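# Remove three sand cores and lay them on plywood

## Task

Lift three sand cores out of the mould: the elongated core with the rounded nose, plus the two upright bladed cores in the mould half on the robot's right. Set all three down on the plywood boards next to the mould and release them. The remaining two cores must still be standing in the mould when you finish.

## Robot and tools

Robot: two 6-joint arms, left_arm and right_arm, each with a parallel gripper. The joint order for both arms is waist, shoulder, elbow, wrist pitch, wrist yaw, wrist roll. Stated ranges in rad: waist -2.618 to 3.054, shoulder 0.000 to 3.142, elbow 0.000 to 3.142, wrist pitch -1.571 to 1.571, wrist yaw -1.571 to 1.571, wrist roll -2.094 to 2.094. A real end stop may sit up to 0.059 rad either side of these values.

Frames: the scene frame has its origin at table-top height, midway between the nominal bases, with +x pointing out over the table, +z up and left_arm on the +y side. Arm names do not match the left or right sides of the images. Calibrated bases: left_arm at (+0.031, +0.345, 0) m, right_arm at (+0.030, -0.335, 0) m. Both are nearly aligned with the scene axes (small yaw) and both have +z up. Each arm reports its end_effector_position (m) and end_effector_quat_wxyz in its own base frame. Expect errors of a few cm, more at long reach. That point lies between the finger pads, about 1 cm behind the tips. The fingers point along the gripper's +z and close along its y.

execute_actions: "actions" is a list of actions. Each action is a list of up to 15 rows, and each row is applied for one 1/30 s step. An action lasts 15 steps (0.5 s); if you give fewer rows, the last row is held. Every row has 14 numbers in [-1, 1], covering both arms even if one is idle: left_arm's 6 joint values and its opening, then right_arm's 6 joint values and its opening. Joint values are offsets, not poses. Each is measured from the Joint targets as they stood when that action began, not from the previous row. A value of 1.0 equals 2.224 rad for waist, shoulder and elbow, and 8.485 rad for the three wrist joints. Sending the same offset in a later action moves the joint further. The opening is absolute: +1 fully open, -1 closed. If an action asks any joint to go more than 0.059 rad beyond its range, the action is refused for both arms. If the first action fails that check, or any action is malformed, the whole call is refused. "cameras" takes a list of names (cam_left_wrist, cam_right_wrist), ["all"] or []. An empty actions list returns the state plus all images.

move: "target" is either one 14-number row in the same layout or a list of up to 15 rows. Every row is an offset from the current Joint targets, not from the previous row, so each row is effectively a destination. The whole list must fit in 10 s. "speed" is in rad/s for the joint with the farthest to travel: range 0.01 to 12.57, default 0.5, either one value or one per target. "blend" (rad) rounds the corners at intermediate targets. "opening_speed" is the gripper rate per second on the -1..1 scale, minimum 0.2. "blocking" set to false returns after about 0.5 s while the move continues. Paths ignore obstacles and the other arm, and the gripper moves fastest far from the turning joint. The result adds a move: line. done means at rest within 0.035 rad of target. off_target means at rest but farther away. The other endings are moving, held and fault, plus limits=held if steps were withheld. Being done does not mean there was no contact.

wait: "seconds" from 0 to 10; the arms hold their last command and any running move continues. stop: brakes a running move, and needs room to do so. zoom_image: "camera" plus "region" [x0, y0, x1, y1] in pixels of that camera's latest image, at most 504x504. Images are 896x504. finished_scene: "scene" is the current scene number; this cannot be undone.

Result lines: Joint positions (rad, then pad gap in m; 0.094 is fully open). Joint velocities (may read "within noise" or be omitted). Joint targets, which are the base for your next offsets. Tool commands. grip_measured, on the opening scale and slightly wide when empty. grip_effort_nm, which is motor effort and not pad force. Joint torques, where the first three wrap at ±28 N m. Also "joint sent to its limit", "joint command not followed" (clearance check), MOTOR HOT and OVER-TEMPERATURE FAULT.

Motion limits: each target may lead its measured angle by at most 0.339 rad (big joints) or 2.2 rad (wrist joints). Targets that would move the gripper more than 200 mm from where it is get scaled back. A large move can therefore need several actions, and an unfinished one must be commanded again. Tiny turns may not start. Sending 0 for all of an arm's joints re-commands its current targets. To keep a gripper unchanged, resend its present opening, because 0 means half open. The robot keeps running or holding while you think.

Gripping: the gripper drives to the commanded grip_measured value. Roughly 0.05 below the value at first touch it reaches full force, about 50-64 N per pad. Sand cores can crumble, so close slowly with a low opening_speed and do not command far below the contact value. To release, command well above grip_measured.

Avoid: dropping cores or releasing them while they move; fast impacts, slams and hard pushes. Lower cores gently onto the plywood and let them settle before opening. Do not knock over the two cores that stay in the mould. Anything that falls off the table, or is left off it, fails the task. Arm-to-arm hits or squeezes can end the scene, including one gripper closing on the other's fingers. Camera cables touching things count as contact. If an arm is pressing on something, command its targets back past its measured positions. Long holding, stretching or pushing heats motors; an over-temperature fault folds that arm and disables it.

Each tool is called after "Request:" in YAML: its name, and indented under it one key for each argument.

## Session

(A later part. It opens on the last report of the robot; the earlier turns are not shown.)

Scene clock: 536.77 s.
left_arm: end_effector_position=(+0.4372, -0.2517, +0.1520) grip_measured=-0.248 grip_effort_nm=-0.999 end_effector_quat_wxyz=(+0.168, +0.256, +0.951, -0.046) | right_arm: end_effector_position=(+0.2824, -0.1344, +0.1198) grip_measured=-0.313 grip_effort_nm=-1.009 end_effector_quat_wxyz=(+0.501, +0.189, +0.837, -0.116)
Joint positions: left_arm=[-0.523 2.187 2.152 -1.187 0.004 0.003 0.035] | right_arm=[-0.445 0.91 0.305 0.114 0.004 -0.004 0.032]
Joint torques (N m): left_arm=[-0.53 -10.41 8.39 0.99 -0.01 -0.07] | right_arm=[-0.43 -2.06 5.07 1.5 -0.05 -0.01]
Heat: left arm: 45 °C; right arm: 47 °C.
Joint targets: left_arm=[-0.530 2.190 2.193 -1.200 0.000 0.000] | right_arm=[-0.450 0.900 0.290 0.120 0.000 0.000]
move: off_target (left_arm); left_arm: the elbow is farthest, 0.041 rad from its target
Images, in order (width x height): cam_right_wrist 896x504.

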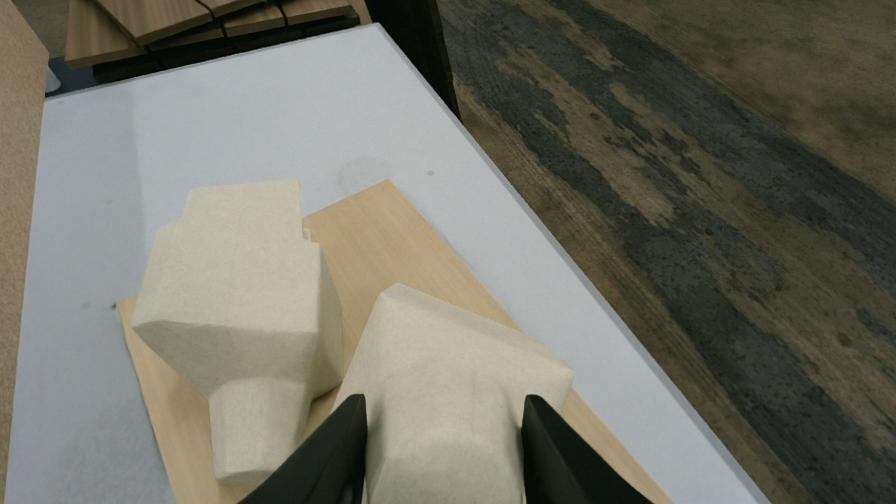

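Request:
move:
  target: [0, 0, 0, 0, 0, 0, -0.55, 0, -0.0045, -0.0135, -0.0165, 0, 0, -0.55]
  speed: 0.15
  cameras: ["cam_right_wrist"]

Scene clock: 541.20 s.
left_arm: end_effector_position=(+0.4372, -0.2517, +0.1520) grip_measured=-0.248 grip_effort_nm=-1.004 end_effector_quat_wxyz=(+0.168, +0.256, +0.951, -0.046) | right_arm: end_effector_position=(+0.2772, -0.1320, +0.1159) grip_measured=-0.313 grip_effort_nm=-1.009 end_effector_quat_wxyz=(+0.495, +0.190, +0.840, -0.115)
Joint positions: left_arm=[-0.523 2.187 2.152 -1.187 0.004 0.003 0.035] | right_arm=[-0.445 0.884 0.292 0.087 0.004 -0.004 0.032]
Joint torques (N m): left_arm=[-0.49 -10.43 8.4 0.95 0.02 -0.08] | right_arm=[-0.42 -0.64 3.77 0.45 -0.05 0]
Heat: left arm: 45 °C; right arm: 46 °C.
Joint targets: left_arm=[-0.530 2.190 2.193 -1.200 0.000 0.000] | right_arm=[-0.450 0.890 0.260 -0.020 0.000 0.000]
move: off_target (left_arm, right_arm); left_arm: the elbow is farthest, 0.041 rad from its target; right_arm: the wrist pitch is farthest, 0.107 rad from its target
Images, in order (width x height): cam_right_wrist 896x504.

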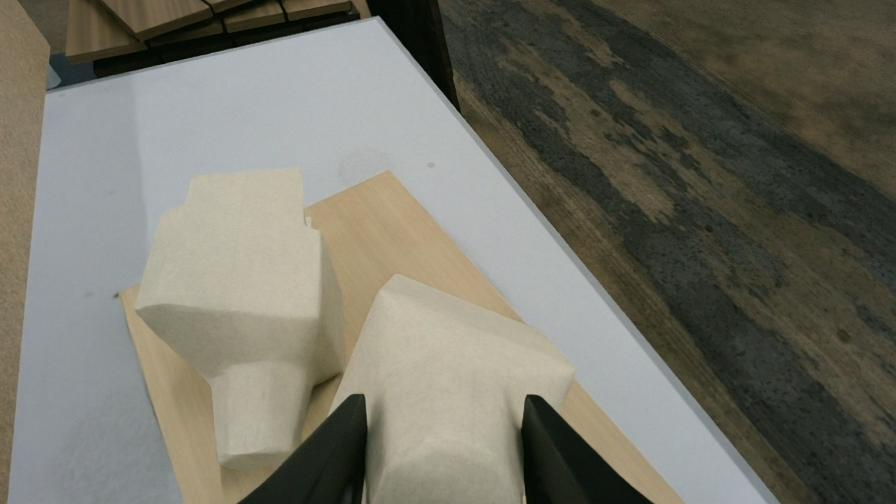

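Request:
move:
  target: [0, 0, 0, 0, 0, 0, -0.55, 0, -0.0, -0.008, -0.0165, 0, 0, -0.55]
  speed: 0.15
  cameras: ["cam_right_wrist"]

Scene clock: 544.43 s.
left_arm: end_effector_position=(+0.4372, -0.2517, +0.1520) grip_measured=-0.248 grip_effort_nm=-0.999 end_effector_quat_wxyz=(+0.168, +0.256, +0.951, -0.046) | right_arm: end_effector_position=(+0.2716, -0.1293, +0.1092) grip_measured=-0.313 grip_effort_nm=-0.999 end_effector_quat_wxyz=(+0.480, +0.192, +0.849, -0.111)
Joint positions: left_arm=[-0.523 2.187 2.152 -1.187 0.004 0.003 0.035] | right_arm=[-0.445 0.869 0.292 0.036 0.004 -0.004 0.032]
Joint torques (N m): left_arm=[-0.57 -10.37 8.34 0.95 -0.02 -0.1] | right_arm=[-0.46 0.61 2.48 -0.33 -0.05 0]
Heat: left arm: 45 °C; right arm: 45 °C.
Joint targets: left_arm=[-0.530 2.190 2.193 -1.200 0.000 0.000] | right_arm=[-0.450 0.890 0.242 -0.160 0.000 0.000]
move: off_target (left_arm, right_arm); left_arm: the elbow is farthest, 0.041 rad from its target; right_arm: the wrist pitch is farthest, 0.196 rad from its target
Images, in order (width x height): cam_right_wrist 896x504.

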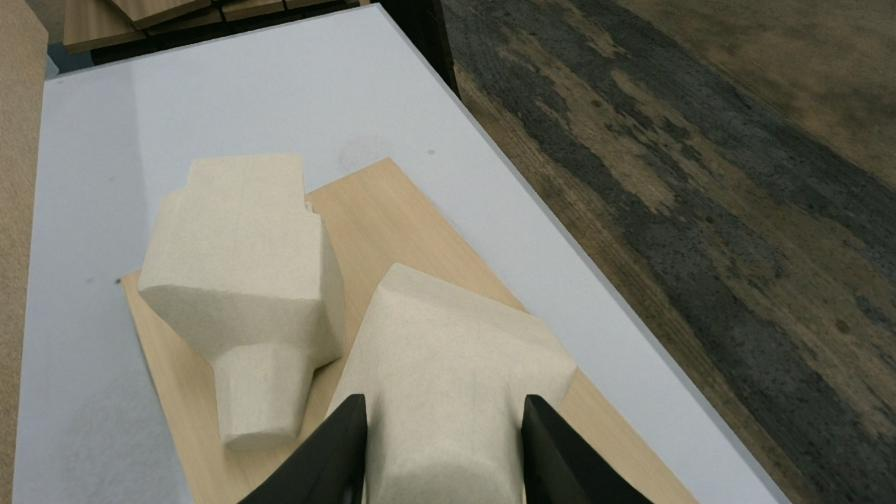

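Request:
move:
  target: [0, 0, 0, 0, 0, 0, -0.55, 0, -0.0135, -0.008, -0.0212, 0, 0, -0.55]
  speed: 0.15
  cameras: ["cam_right_wrist"]

Scene clock: 547.87 s.
left_arm: end_effector_position=(+0.4372, -0.2517, +0.1520) grip_measured=-0.248 grip_effort_nm=-1.004 end_effector_quat_wxyz=(+0.168, +0.256, +0.951, -0.046) | right_arm: end_effector_position=(+0.2338, -0.1115, +0.0558) grip_measured=-0.351 grip_effort_nm=-0.965 end_effector_quat_wxyz=(+0.379, +0.210, +0.897, -0.085)
Joint positions: left_arm=[-0.523 2.187 2.152 -1.187 0.004 0.003 0.035] | right_arm=[-0.448 0.842 0.253 -0.185 0.002 0.011 0.03]
Joint torques (N m): left_arm=[-0.5 -10.44 8.43 0.95 -0.02 -0.1] | right_arm=[-0.2 0.8 3.85 -0.15 -0.03 -0.17]
Heat: left arm: 45 °C; right arm: 44 °C.
Joint targets: left_arm=[-0.530 2.190 2.193 -1.200 0.000 0.000] | right_arm=[-0.450 0.860 0.224 -0.340 0.000 0.000]
move: off_target (left_arm, right_arm); left_arm: the elbow is farthest, 0.041 rad from its target; right_arm: the wrist pitch is farthest, 0.155 rad from its target
Images, in order (width x height): cam_right_wrist 896x504.

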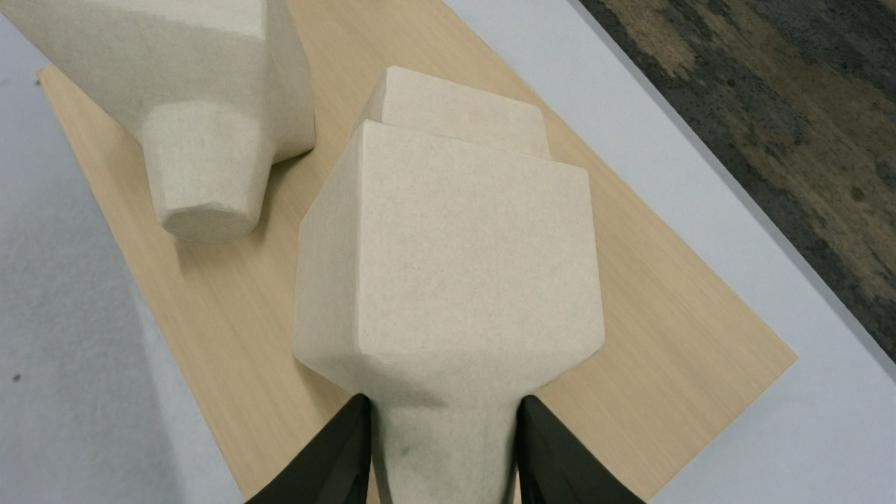

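Request:
move:
  target: [0, 0, 0, 0, 0, 0, -0.55, 0, -0.008, 0.008, 0.015, 0, 0, -0.42]
  speed: 0.2
  cameras: ["cam_right_wrist"]

Scene clock: 551.00 s.
left_arm: end_effector_position=(+0.4372, -0.2517, +0.1520) grip_measured=-0.248 grip_effort_nm=-0.994 end_effector_quat_wxyz=(+0.168, +0.256, +0.951, -0.046) | right_arm: end_effector_position=(+0.2360, -0.1126, +0.0589) grip_measured=-0.355 grip_effort_nm=-1.004 end_effector_quat_wxyz=(+0.386, +0.209, +0.894, -0.087)
Joint positions: left_arm=[-0.523 2.187 2.152 -1.187 0.004 0.003 0.035] | right_arm=[-0.448 0.839 0.253 -0.172 0.002 0.011 0.03]
Joint torques (N m): left_arm=[-0.51 -10.35 8.39 0.97 -0.01 -0.09] | right_arm=[-0.24 -0.38 5.15 0.88 -0.03 -0.17]
Heat: left arm: 45 °C; right arm: 43 °C.
Joint targets: left_arm=[-0.530 2.190 2.193 -1.200 0.000 0.000] | right_arm=[-0.450 0.842 0.242 -0.212 0.000 0.000]
move: off_target (left_arm, right_arm); left_arm: the elbow is farthest, 0.041 rad from its target; right_arm: the wrist pitch is farthest, 0.041 rad from its target
Images, in order (width x height): cam_right_wrist 896x504.

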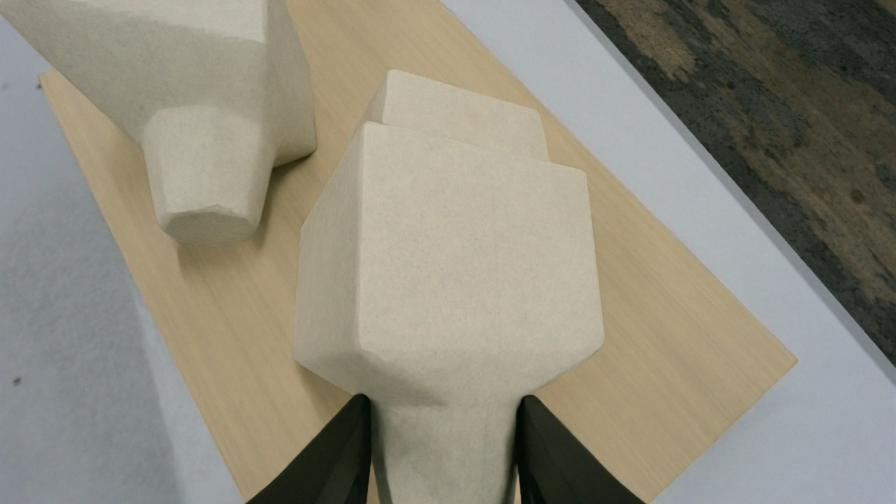

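Request:
move:
  target:
    - [0, 0, 0, 0, 0, 0, -0.55, 0, 0, 0, 0, 0, 0, -0.05]
    - [0, 0, 0, 0, 0, 0, -0.55, 0, -0.0638, 0.116, -0.0398, 0, 0, 0]
  speed: 0.35
  opening_speed: 0.4
  cameras: ["all"]

Scene clock: 557.93 s.
left_arm: end_effector_position=(+0.4372, -0.2517, +0.1520) grip_measured=-0.248 grip_effort_nm=-0.994 end_effector_quat_wxyz=(+0.168, +0.256, +0.951, -0.046) | right_arm: end_effector_position=(+0.2242, -0.1069, +0.1164) grip_measured=-0.003 grip_effort_nm=0.173 end_effector_quat_wxyz=(+0.376, +0.208, +0.899, -0.085)
Joint positions: left_arm=[-0.523 2.187 2.152 -1.187 0.004 0.003 0.035] | right_arm=[-0.448 0.709 0.472 -0.543 0.002 0.006 0.047]
Joint torques (N m): left_arm=[-0.54 -10.43 8.35 0.97 -0.03 -0.09] | right_arm=[-0.24 -0.8 8.46 1.16 -0.02 -0.12]
Heat: left arm: 45 °C; right arm: 42 °C.
Joint targets: left_arm=[-0.530 2.190 2.193 -1.200 0.000 0.000] | right_arm=[-0.450 0.700 0.500 -0.550 0.000 0.000]
move: off_target (left_arm); left_arm: the elbow is farthest, 0.041 rad from its target

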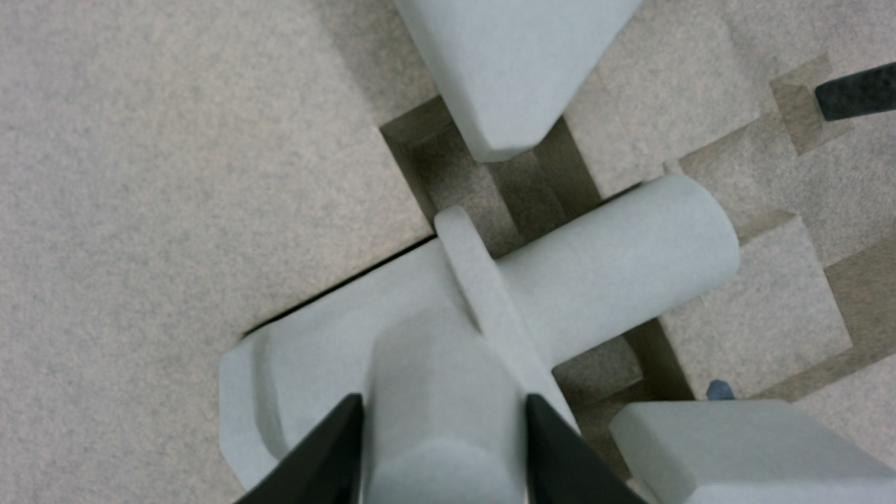

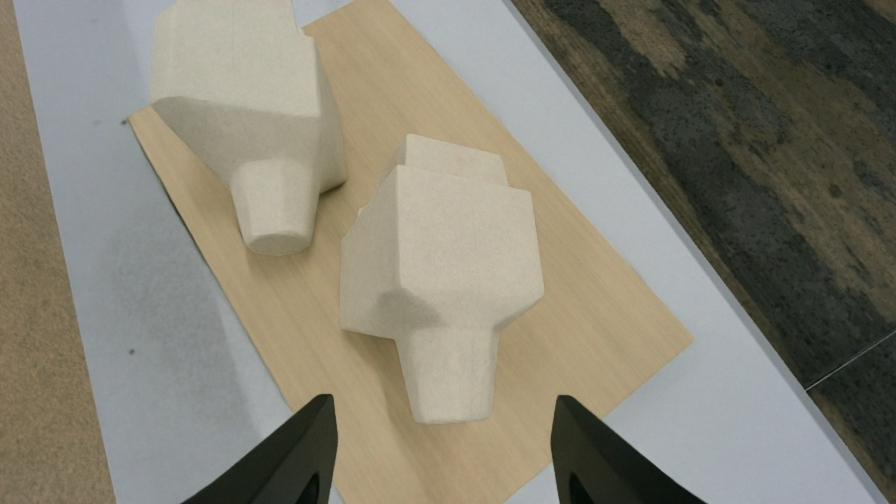

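Request:
move:
  target:
    - [0, 0, 0, 0, 0, 0, -0.55, 0.2023, 0.045, 0.2248, 0.0059, 0, 0, 0]
    - [0, 0, 0, 0, 0, 0, -0.55, 0.5396, -0.1304, -0.098, 0.0566, 0, 0, 0]
  speed: 0.8
  blend: [0.1, 0]
  cameras: ["cam_right_wrist"]

Scene clock: 566.27 s.
left_arm: end_effector_position=(+0.4372, -0.2517, +0.1520) grip_measured=-0.248 grip_effort_nm=-0.989 end_effector_quat_wxyz=(+0.168, +0.256, +0.951, -0.046) | right_arm: end_effector_position=(+0.1995, +0.1843, +0.1951) grip_measured=-0.003 grip_effort_nm=0.173 end_effector_quat_wxyz=(+0.577, -0.282, +0.733, +0.226)
Joint positions: left_arm=[-0.523 2.187 2.152 -1.187 0.004 0.003 0.035] | right_arm=[0.743 0.421 0.286 -0.1 0.002 0.006 0.047]
Joint torques (N m): left_arm=[-0.44 -10.4 8.39 0.94 -0.03 -0.09] | right_arm=[0.59 0.09 6.17 1.83 -0.03 -0.11]
Heat: left arm: 45 °C; right arm: 43 °C.
Joint targets: left_arm=[-0.530 2.190 2.193 -1.200 0.000 0.000] | right_arm=[0.750 0.410 0.282 -0.070 0.000 0.000]
move: off_target (left_arm); left_arm: the elbow is farthest, 0.041 rad from its target
Images, in order (width x height): cam_right_wrist 896x504.

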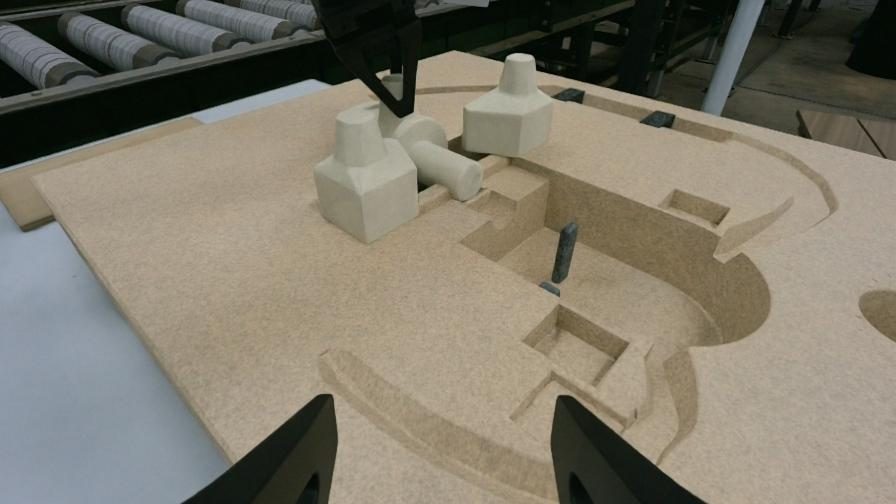

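Request:
zoom_image:
  camera: "cam_right_wrist"
  region: [280, 40, 600, 260]

Scaled by 1.575.

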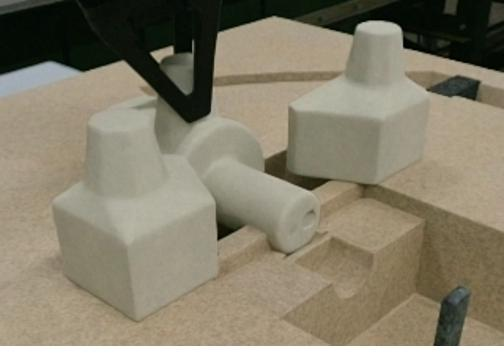

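Request:
move:
  target: [0, -0.0225, 0.0094, -0.0047, 0, 0, -0.55, 0, 0, 0, 0, 0, 0, 0]
  speed: 0.1
  cameras: ["all"]

Scene clock: 574.73 s.
left_arm: end_effector_position=(+0.4350, -0.2504, +0.1547) grip_measured=-0.248 grip_effort_nm=-0.999 end_effector_quat_wxyz=(+0.164, +0.256, +0.952, -0.045) | right_arm: end_effector_position=(+0.1996, +0.1843, +0.1955) grip_measured=-0.003 grip_effort_nm=0.173 end_effector_quat_wxyz=(+0.577, -0.282, +0.732, +0.226)
Joint positions: left_arm=[-0.523 2.187 2.166 -1.208 0.004 0.003 0.035] | right_arm=[0.743 0.421 0.286 -0.099 0.002 0.006 0.047]
Joint torques (N m): left_arm=[-0.53 -14.16 9.02 0.75 -0.03 -0.1] | right_arm=[0.61 0.09 6.13 1.81 -0.03 -0.11]
Heat: left arm: 46 °C; right arm: 45 °C.
Joint targets: left_arm=[-0.530 2.140 2.214 -1.239 0.000 0.000] | right_arm=[0.750 0.410 0.282 -0.070 0.000 0.000]
move: off_target (left_arm); left_arm: the elbow is farthest, 0.048 rad from its target

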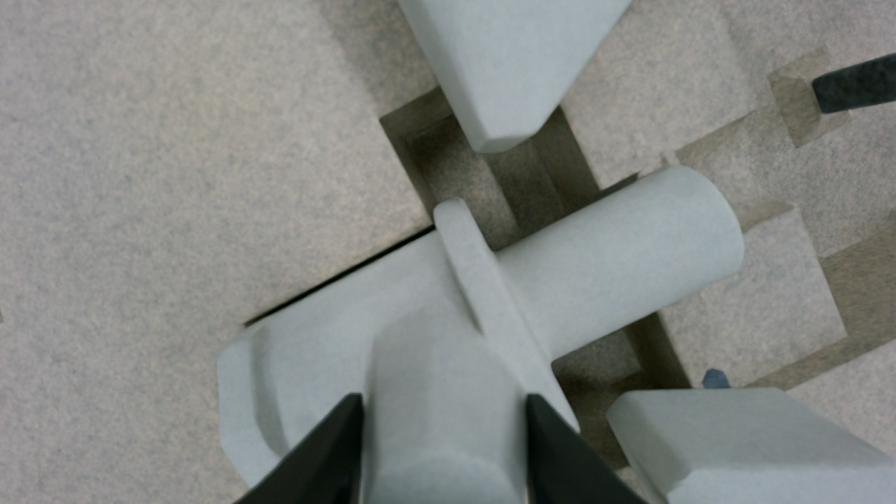

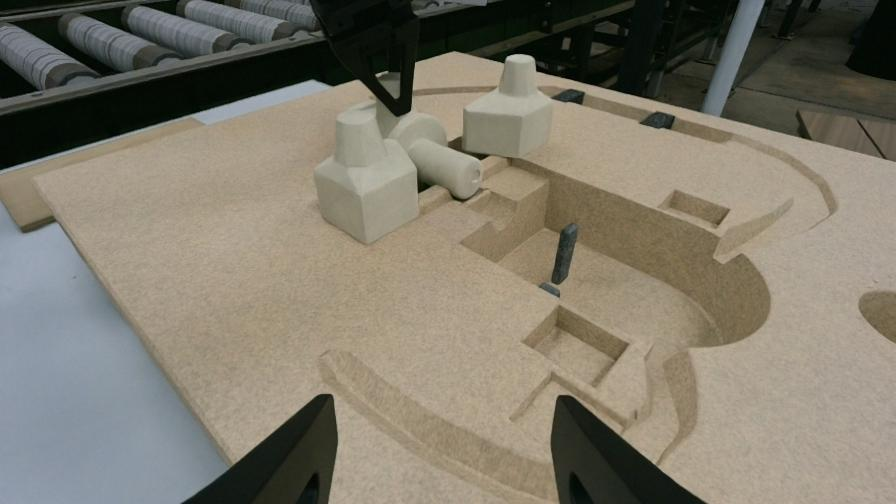

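Request:
move:
  target: [0, -0.0225, 0.0135, -0.0047, 0, 0, -0.55, 0, 0, 0, 0, 0, 0, 0]
  speed: 0.1
  cameras: ["all"]

Scene clock: 578.33 s.
left_arm: end_effector_position=(+0.4336, -0.2509, +0.1569) grip_measured=-0.248 grip_effort_nm=-0.994 end_effector_quat_wxyz=(+0.162, +0.257, +0.951, -0.048) | right_arm: end_effector_position=(+0.1996, +0.1844, +0.1956) grip_measured=-0.003 grip_effort_nm=0.178 end_effector_quat_wxyz=(+0.577, -0.282, +0.732, +0.226)
Joint positions: left_arm=[-0.523 2.187 2.175 -1.219 0.01 0.003 0.035] | right_arm=[0.743 0.421 0.286 -0.099 0.002 0.006 0.047]
Joint velocities: left_arm=[within noise] | right_arm=[-0.007 0.007 -0.007 -0.007 0.154 -0.007 -0.001]
Joint torques (N m): left_arm=[-0.42 -18.06 10.78 0.44 -0.09 -0.11] | right_arm=[0.62 0.09 6.16 1.82 -0.03 -0.11]
Heat: left arm: 47 °C; right arm: 45 °C.
Joint targets: left_arm=[-0.530 2.090 2.244 -1.279 0.000 0.000] | right_arm=[0.750 0.410 0.282 -0.070 0.000 0.000]
move: off_target (left_arm); left_arm: the shoulder is farthest, 0.097 rad from its target

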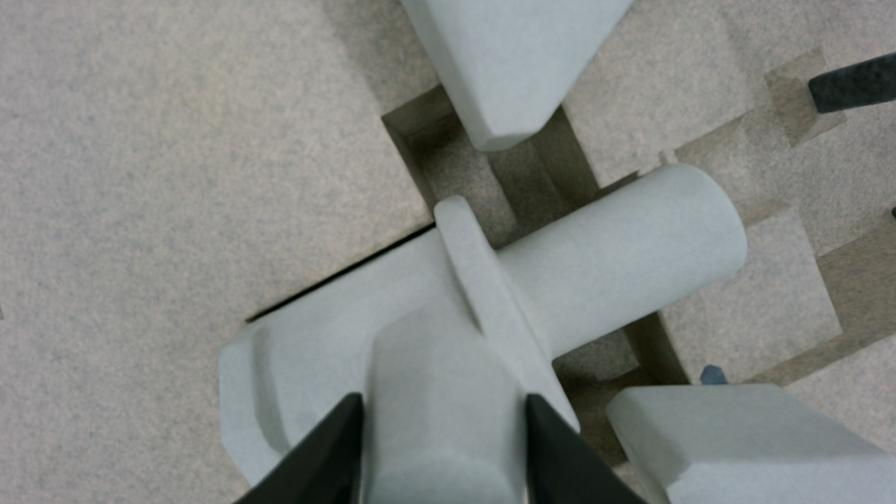

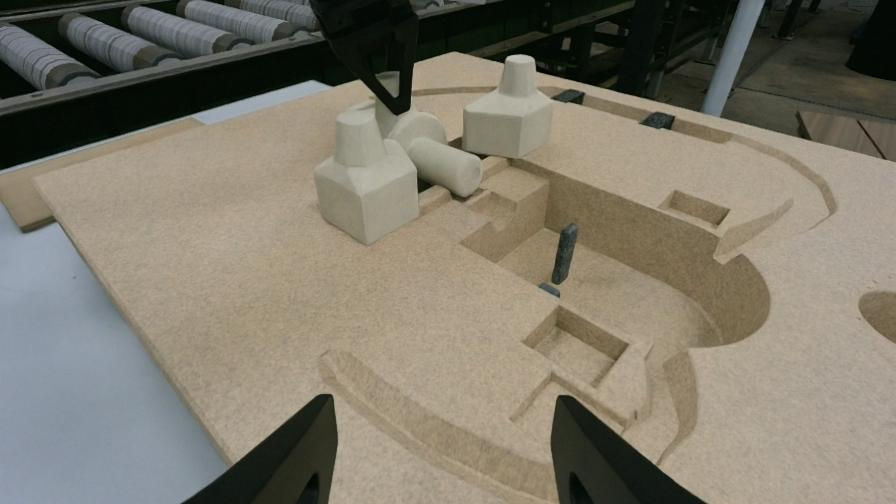

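Request:
move:
  target: [0, 0.036, 0.0585, -0.0094, 0, 0, -0.55, 0, 0, 0, 0, 0, 0, 0]
  speed: 0.15
  cameras: ["all"]

Scene clock: 595.03 s.
left_arm: end_effector_position=(+0.4330, -0.2506, +0.1594) grip_measured=-0.249 grip_effort_nm=-0.999 end_effector_quat_wxyz=(+0.145, +0.258, +0.954, -0.044) | right_arm: end_effector_position=(+0.1996, +0.1844, +0.1956) grip_measured=-0.003 grip_effort_nm=0.173 end_effector_quat_wxyz=(+0.577, -0.282, +0.732, +0.226)
Joint positions: left_arm=[-0.523 2.24 2.284 -1.311 0.01 0.003 0.035] | right_arm=[0.743 0.421 0.286 -0.099 0.002 0.006 0.047]
Joint torques (N m): left_arm=[-0.55 -16.2 12.53 0.51 -0.09 -0.11] | right_arm=[0.61 0.09 6.15 1.81 -0.02 -0.11]
Heat: left arm: 55 °C; right arm: 47 °C.
Joint targets: left_arm=[-0.530 2.170 2.374 -1.359 0.000 0.000] | right_arm=[0.750 0.410 0.282 -0.070 0.000 0.000]
move: off_target (left_arm); left_arm: the elbow is farthest, 0.090 rad from its target

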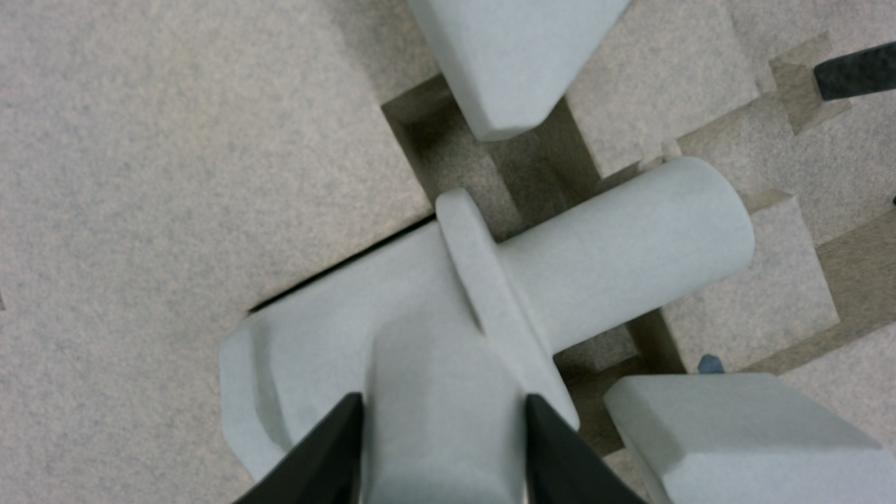

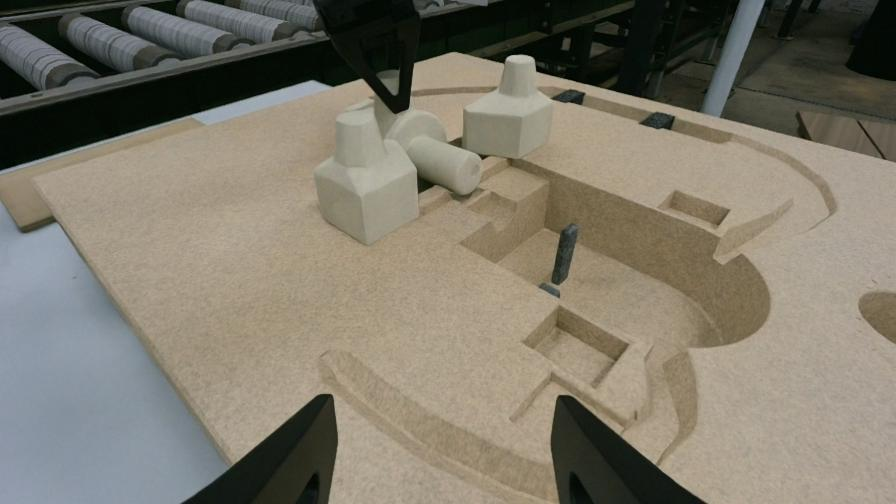

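Request:
move:
  target: [0, 0.011, -0.0845, 0.019, 0, 0, -0.55, 0, 0.1947, 0.0724, 0.02, 0, 0, 0]
  speed: 0.3
  cameras: ["all"]

Scene clock: 618.57 s.
left_arm: end_effector_position=(+0.4377, -0.2521, +0.1501) grip_measured=-0.249 grip_effort_nm=-0.999 end_effector_quat_wxyz=(+0.157, +0.257, +0.953, -0.044) | right_arm: end_effector_position=(+0.2379, +0.2196, +0.1782) grip_measured=-0.003 grip_effort_nm=0.173 end_effector_quat_wxyz=(+0.528, -0.296, +0.769, +0.207)
Joint positions: left_arm=[-0.523 2.218 2.203 -1.227 0.004 0.003 0.035] | right_arm=[0.743 0.842 0.409 0.067 0.002 0.006 0.047]
Joint torques (N m): left_arm=[-0.44 -12.51 3.62 1.37 -0.02 -0.1] | right_arm=[0.62 -0.98 9.17 1.79 -0.03 -0.11]
Heat: left arm: 70 °C; right arm: 48 °C.
Joint targets: left_arm=[-0.530 2.195 2.186 -1.198 0.000 -0.001] | right_arm=[0.750 0.843 0.443 0.100 0.000 0.000]
move: done

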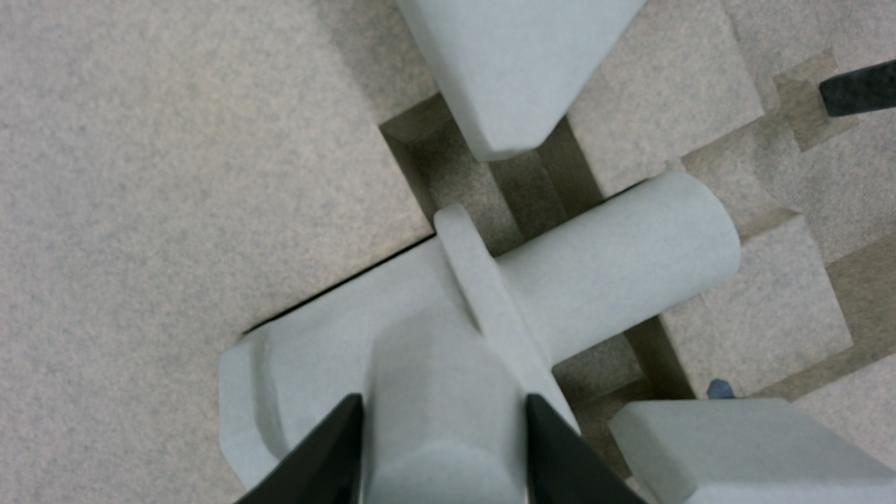

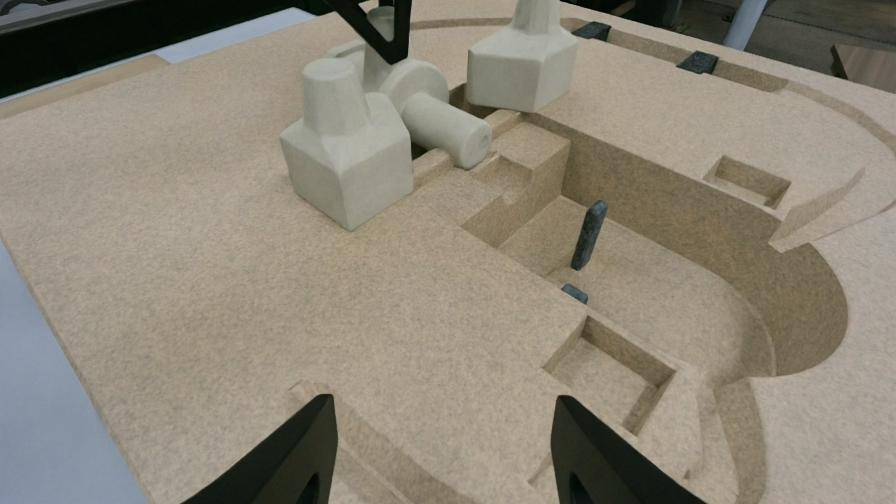

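Request:
zoom_image:
  camera: "cam_right_wrist"
  region: [270, 0, 570, 240]

Request:
zoom_image:
  camera: "cam_left_wrist"
  region: [360, 100, 760, 480]

Scaled by 1.680.

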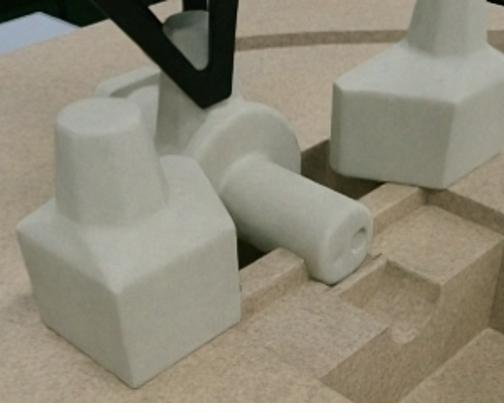

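Scaled by 1.260.

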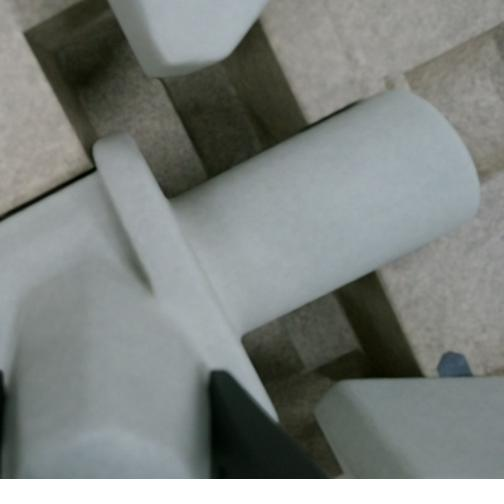

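Request:
move:
  target: [0, -0.0337, 0.0513, -0.0118, 0, 0, -0.55, 0, 0, 0, 0, 0, 0, 0]
  speed: 0.15
  cameras: ["all"]

Scene clock: 639.03 s.
left_arm: end_effector_position=(+0.4336, -0.2510, +0.1573) grip_measured=-0.249 grip_effort_nm=-0.999 end_effector_quat_wxyz=(+0.153, +0.257, +0.953, -0.046) | right_arm: end_effector_position=(+0.2380, +0.2197, +0.1785) grip_measured=-0.003 grip_effort_nm=0.173 end_effector_quat_wxyz=(+0.528, -0.296, +0.768, +0.207)
Joint positions: left_arm=[-0.523 2.217 2.232 -1.266 0.01 0.003 0.035] | right_arm=[0.743 0.842 0.409 0.068 0.002 0.006 0.047]
Joint torques (N m): left_arm=[-0.49 -18.13 10.74 0.7 -0.09 -0.11] | right_arm=[0.61 -0.99 9.14 1.8 -0.03 -0.11]
Heat: left arm: 66 °C; right arm: 47 °C.
Joint targets: left_arm=[-0.530 2.120 2.300 -1.298 0.000 -0.001] | right_arm=[0.750 0.843 0.443 0.100 0.000 0.000]
move: off_target (left_arm); left_arm: the shoulder is farthest, 0.097 rad from its target

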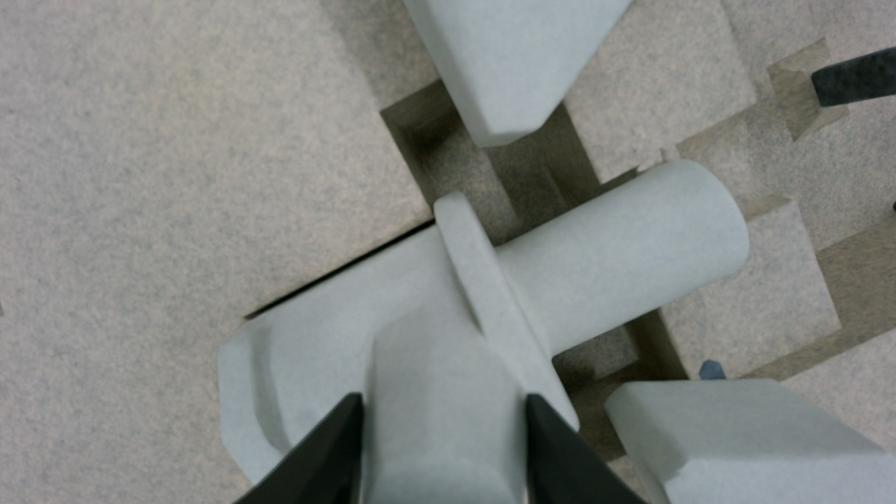

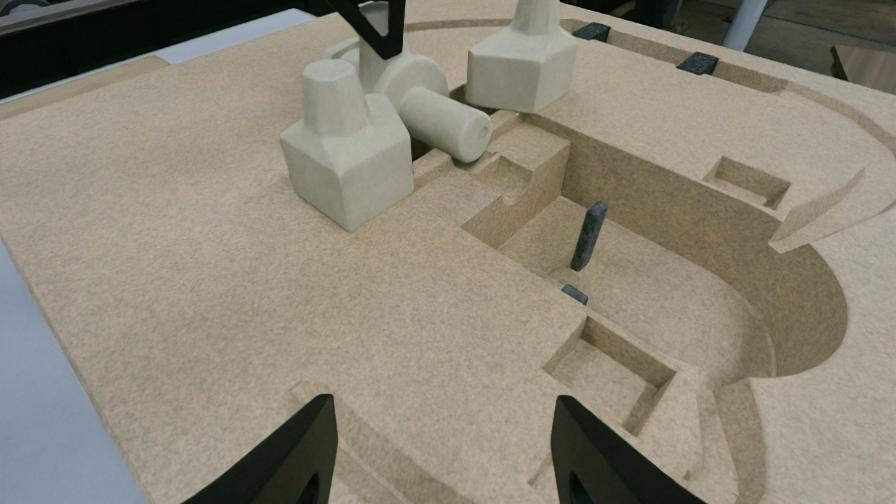

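Request:
move:
  target: [0, 0, 0.0531, -0.0139, 0, 0, -0.55, 0, 0, 0, 0, 0, 0, 0]
  speed: 0.15
  cameras: ["all"]

Scene clock: 649.83 s.
left_arm: end_effector_position=(+0.4236, -0.2446, +0.1919) grip_measured=-0.249 grip_effort_nm=-0.999 end_effector_quat_wxyz=(+0.154, +0.257, +0.953, -0.044) | right_arm: end_effector_position=(+0.2380, +0.2197, +0.1786) grip_measured=-0.003 grip_effort_nm=0.168 end_effector_quat_wxyz=(+0.528, -0.296, +0.768, +0.207)
Joint positions: left_arm=[-0.523 2.213 2.371 -1.407 0.007 0.003 0.035] | right_arm=[0.743 0.842 0.409 0.069 0.002 0.006 0.047]
Joint torques (N m): left_arm=[-0.57 -17.55 8.68 0.95 -0.07 -0.1] | right_arm=[0.59 -0.99 9.18 1.8 -0.03 -0.11]
Heat: left arm: 75 °C; right arm: 47 °C. Fold the left arm in close to its base, or ease its load, before you think long.
Joint targets: left_arm=[-0.530 2.120 2.418 -1.416 0.000 -0.001] | right_arm=[0.750 0.843 0.443 0.100 0.000 0.000]
MOTOR HOT: the shoulder of the left arm reports 75 °C; the controller's stop level is 90 °C. To cool a motor, set the load down, stop pushing, or move to a pose that needs little force.
move: off_target (left_arm); left_arm: the shoulder is farthest, 0.093 rad from its target

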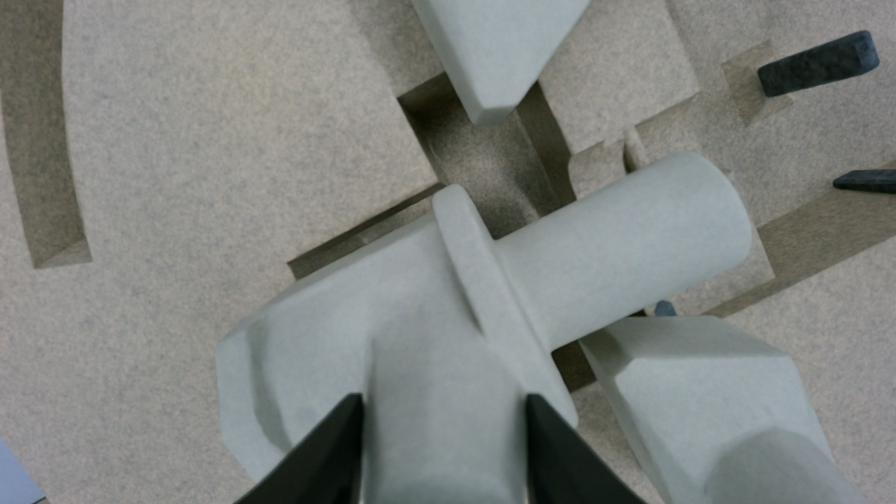

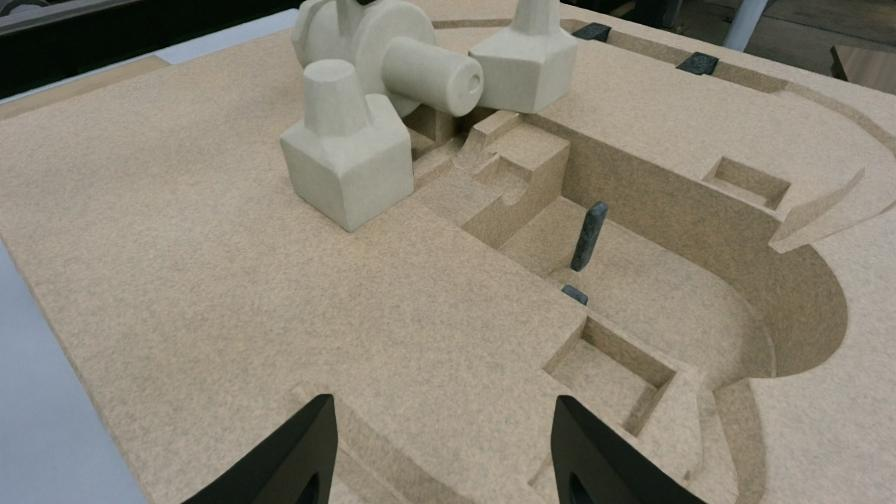

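Request:
move:
  target:
    - [0, -0.0989, -0.0755, 0.0019, 0, 0, -0.55, 0, 0, 0, 0, 0, 0, 0]
    - [0.3957, -0.3237, -0.2779, -0.004, 0, 0, -0.55, 0, 0, 0, 0, 0, 0, 0]
  speed: 0.5
  blend: [0.1, 0]
  cameras: ["all"]

Scene clock: 658.13 s.
left_arm: end_effector_position=(+0.2765, +0.1025, +0.2894) grip_measured=-0.248 grip_effort_nm=-1.004 end_effector_quat_wxyz=(+0.193, -0.168, +0.966, +0.038) | right_arm: end_effector_position=(+0.2381, +0.2197, +0.1787) grip_measured=-0.003 grip_effort_nm=0.173 end_effector_quat_wxyz=(+0.528, -0.296, +0.768, +0.207)
Joint positions: left_arm=[0.347 1.449 1.787 -1.513 -0.007 0.003 0.035] | right_arm=[0.743 0.842 0.409 0.069 0.002 0.006 0.047]
Joint torques (N m): left_arm=[0.21 -7.84 5.34 1.87 0.09 -0.11] | right_arm=[0.61 -1.01 9.18 1.8 -0.03 -0.11]
Heat: left arm: 73 °C; right arm: 47 °C. Fold the left arm in close to its base, or ease its load, before you think long.
Joint targets: left_arm=[0.350 1.400 1.800 -1.450 0.000 -0.001] | right_arm=[0.750 0.843 0.443 0.100 0.000 0.000]
MOTOR HOT: still on. The shoulder of the left arm reports 73 °C.
move: off_target (left_arm); left_arm: the wrist pitch is farthest, 0.063 rad from its target

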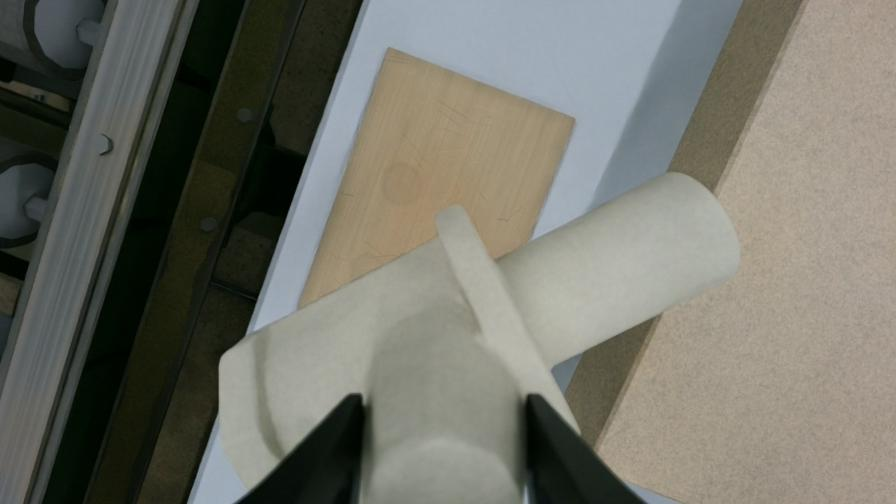

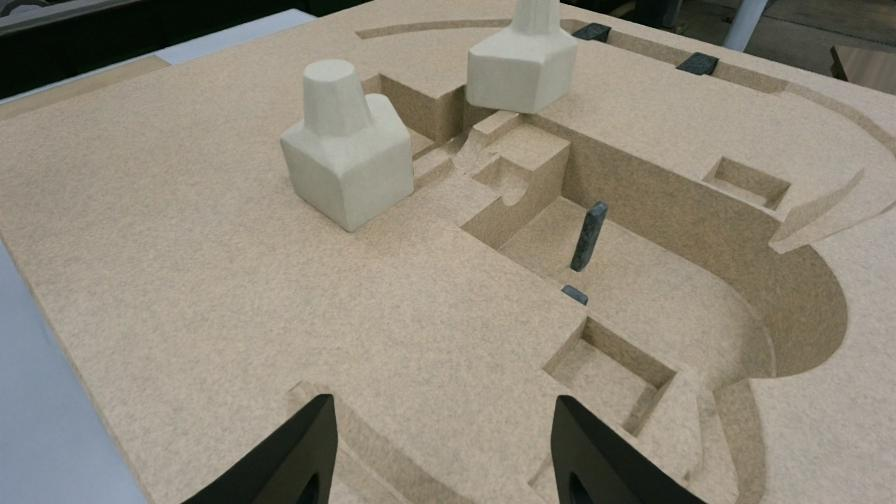

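Request:
move:
  target: [0.0247, 0.009, -0.2518, 0.0601, 0, 0, -0.55, 0, 0, 0, 0, 0, 0, 0]
  speed: 0.4
  cameras: ["cam_left_wrist"]

Scene clock: 675.97 s.
left_arm: end_effector_position=(+0.2967, +0.1267, +0.1506) grip_measured=-0.248 grip_effort_nm=-0.999 end_effector_quat_wxyz=(+0.166, -0.193, +0.966, +0.037) | right_arm: end_effector_position=(+0.2381, +0.2197, +0.1787) grip_measured=-0.003 grip_effort_nm=0.178 end_effector_quat_wxyz=(+0.528, -0.296, +0.768, +0.207)
Joint positions: left_arm=[0.397 1.446 1.222 -1.005 -0.006 0.003 0.035] | right_arm=[0.743 0.842 0.409 0.069 0.002 0.006 0.047]
Joint torques (N m): left_arm=[0.65 -6.8 6.53 1.8 0.09 -0.11] | right_arm=[0.61 -1.01 9.16 1.8 -0.03 -0.11]
Heat: left arm: 59 °C; right arm: 47 °C.
Joint targets: left_arm=[0.405 1.420 1.240 -0.940 0.000 -0.001] | right_arm=[0.750 0.843 0.443 0.100 0.000 0.000]
MOTOR HOT: cleared for the motors of the left arm.
move: off_target (left_arm); left_arm: the wrist pitch is farthest, 0.065 rad from its target
Images, in order (width x height): cam_left_wrist 896x504.

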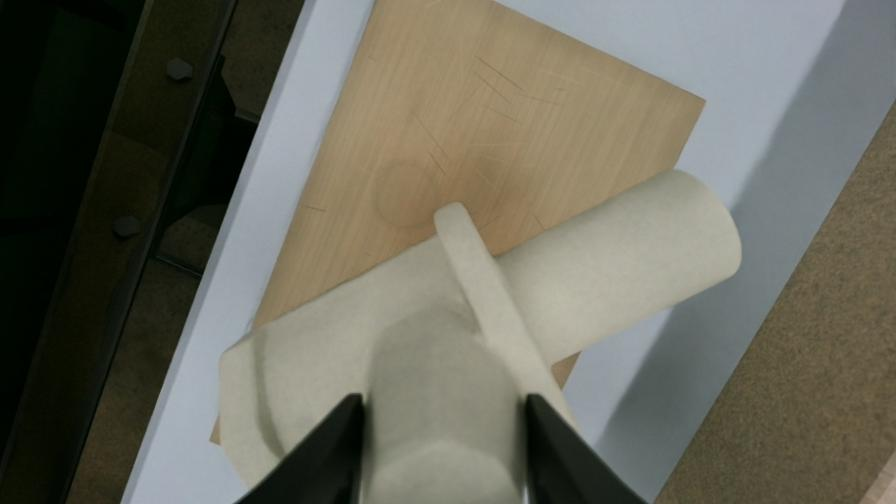

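Request:
move:
  target: [0, 0.0065, -0.0638, 0.01886, 0, 0, -0.55, 0, 0, 0, 0, 0, 0, 0]
  speed: 0.15
  cameras: ["cam_left_wrist","cam_right_wrist"]

Scene clock: 708.80 s.
left_arm: end_effector_position=(+0.2984, +0.1274, +0.1169) grip_measured=-0.248 grip_effort_nm=-0.989 end_effector_quat_wxyz=(+0.174, -0.193, +0.965, +0.038) | right_arm: end_effector_position=(+0.2381, +0.2197, +0.1788) grip_measured=-0.003 grip_effort_nm=0.173 end_effector_quat_wxyz=(+0.529, -0.296, +0.768, +0.207)
Joint positions: left_arm=[0.397 1.446 1.083 -0.85 -0.006 0.003 0.035] | right_arm=[0.743 0.842 0.409 0.069 0.002 0.006 0.047]
Joint torques (N m): left_arm=[0.66 -5.71 6.28 1.89 0.1 -0.09] | right_arm=[0.62 -1.01 9.16 1.8 -0.03 -0.1]
Heat: left arm: 49 °C; right arm: 48 °C.
Joint targets: left_arm=[0.405 1.434 1.098 -0.780 0.000 -0.001] | right_arm=[0.750 0.843 0.443 0.100 0.000 0.000]
move: off_target (left_arm); left_arm: the wrist pitch is farthest, 0.070 rad from its target

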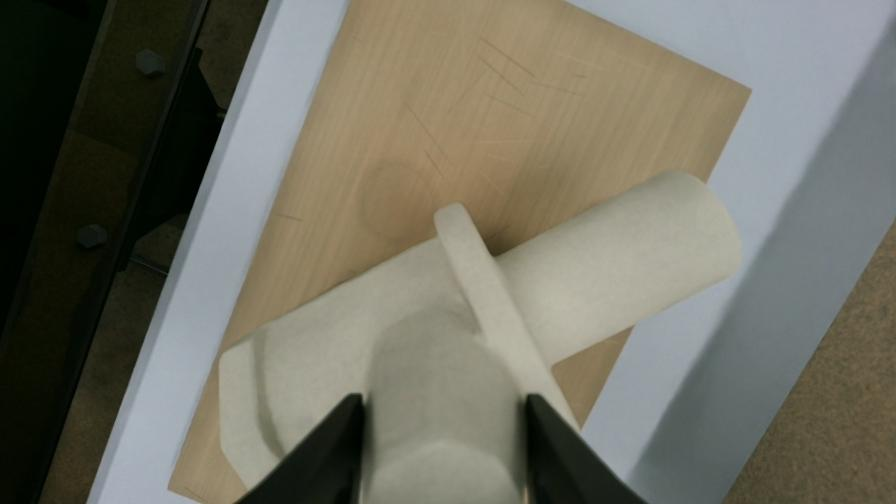

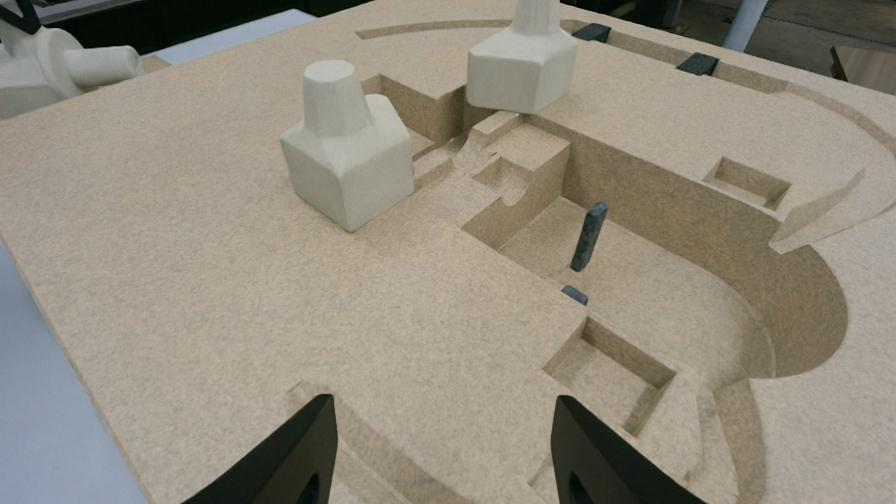

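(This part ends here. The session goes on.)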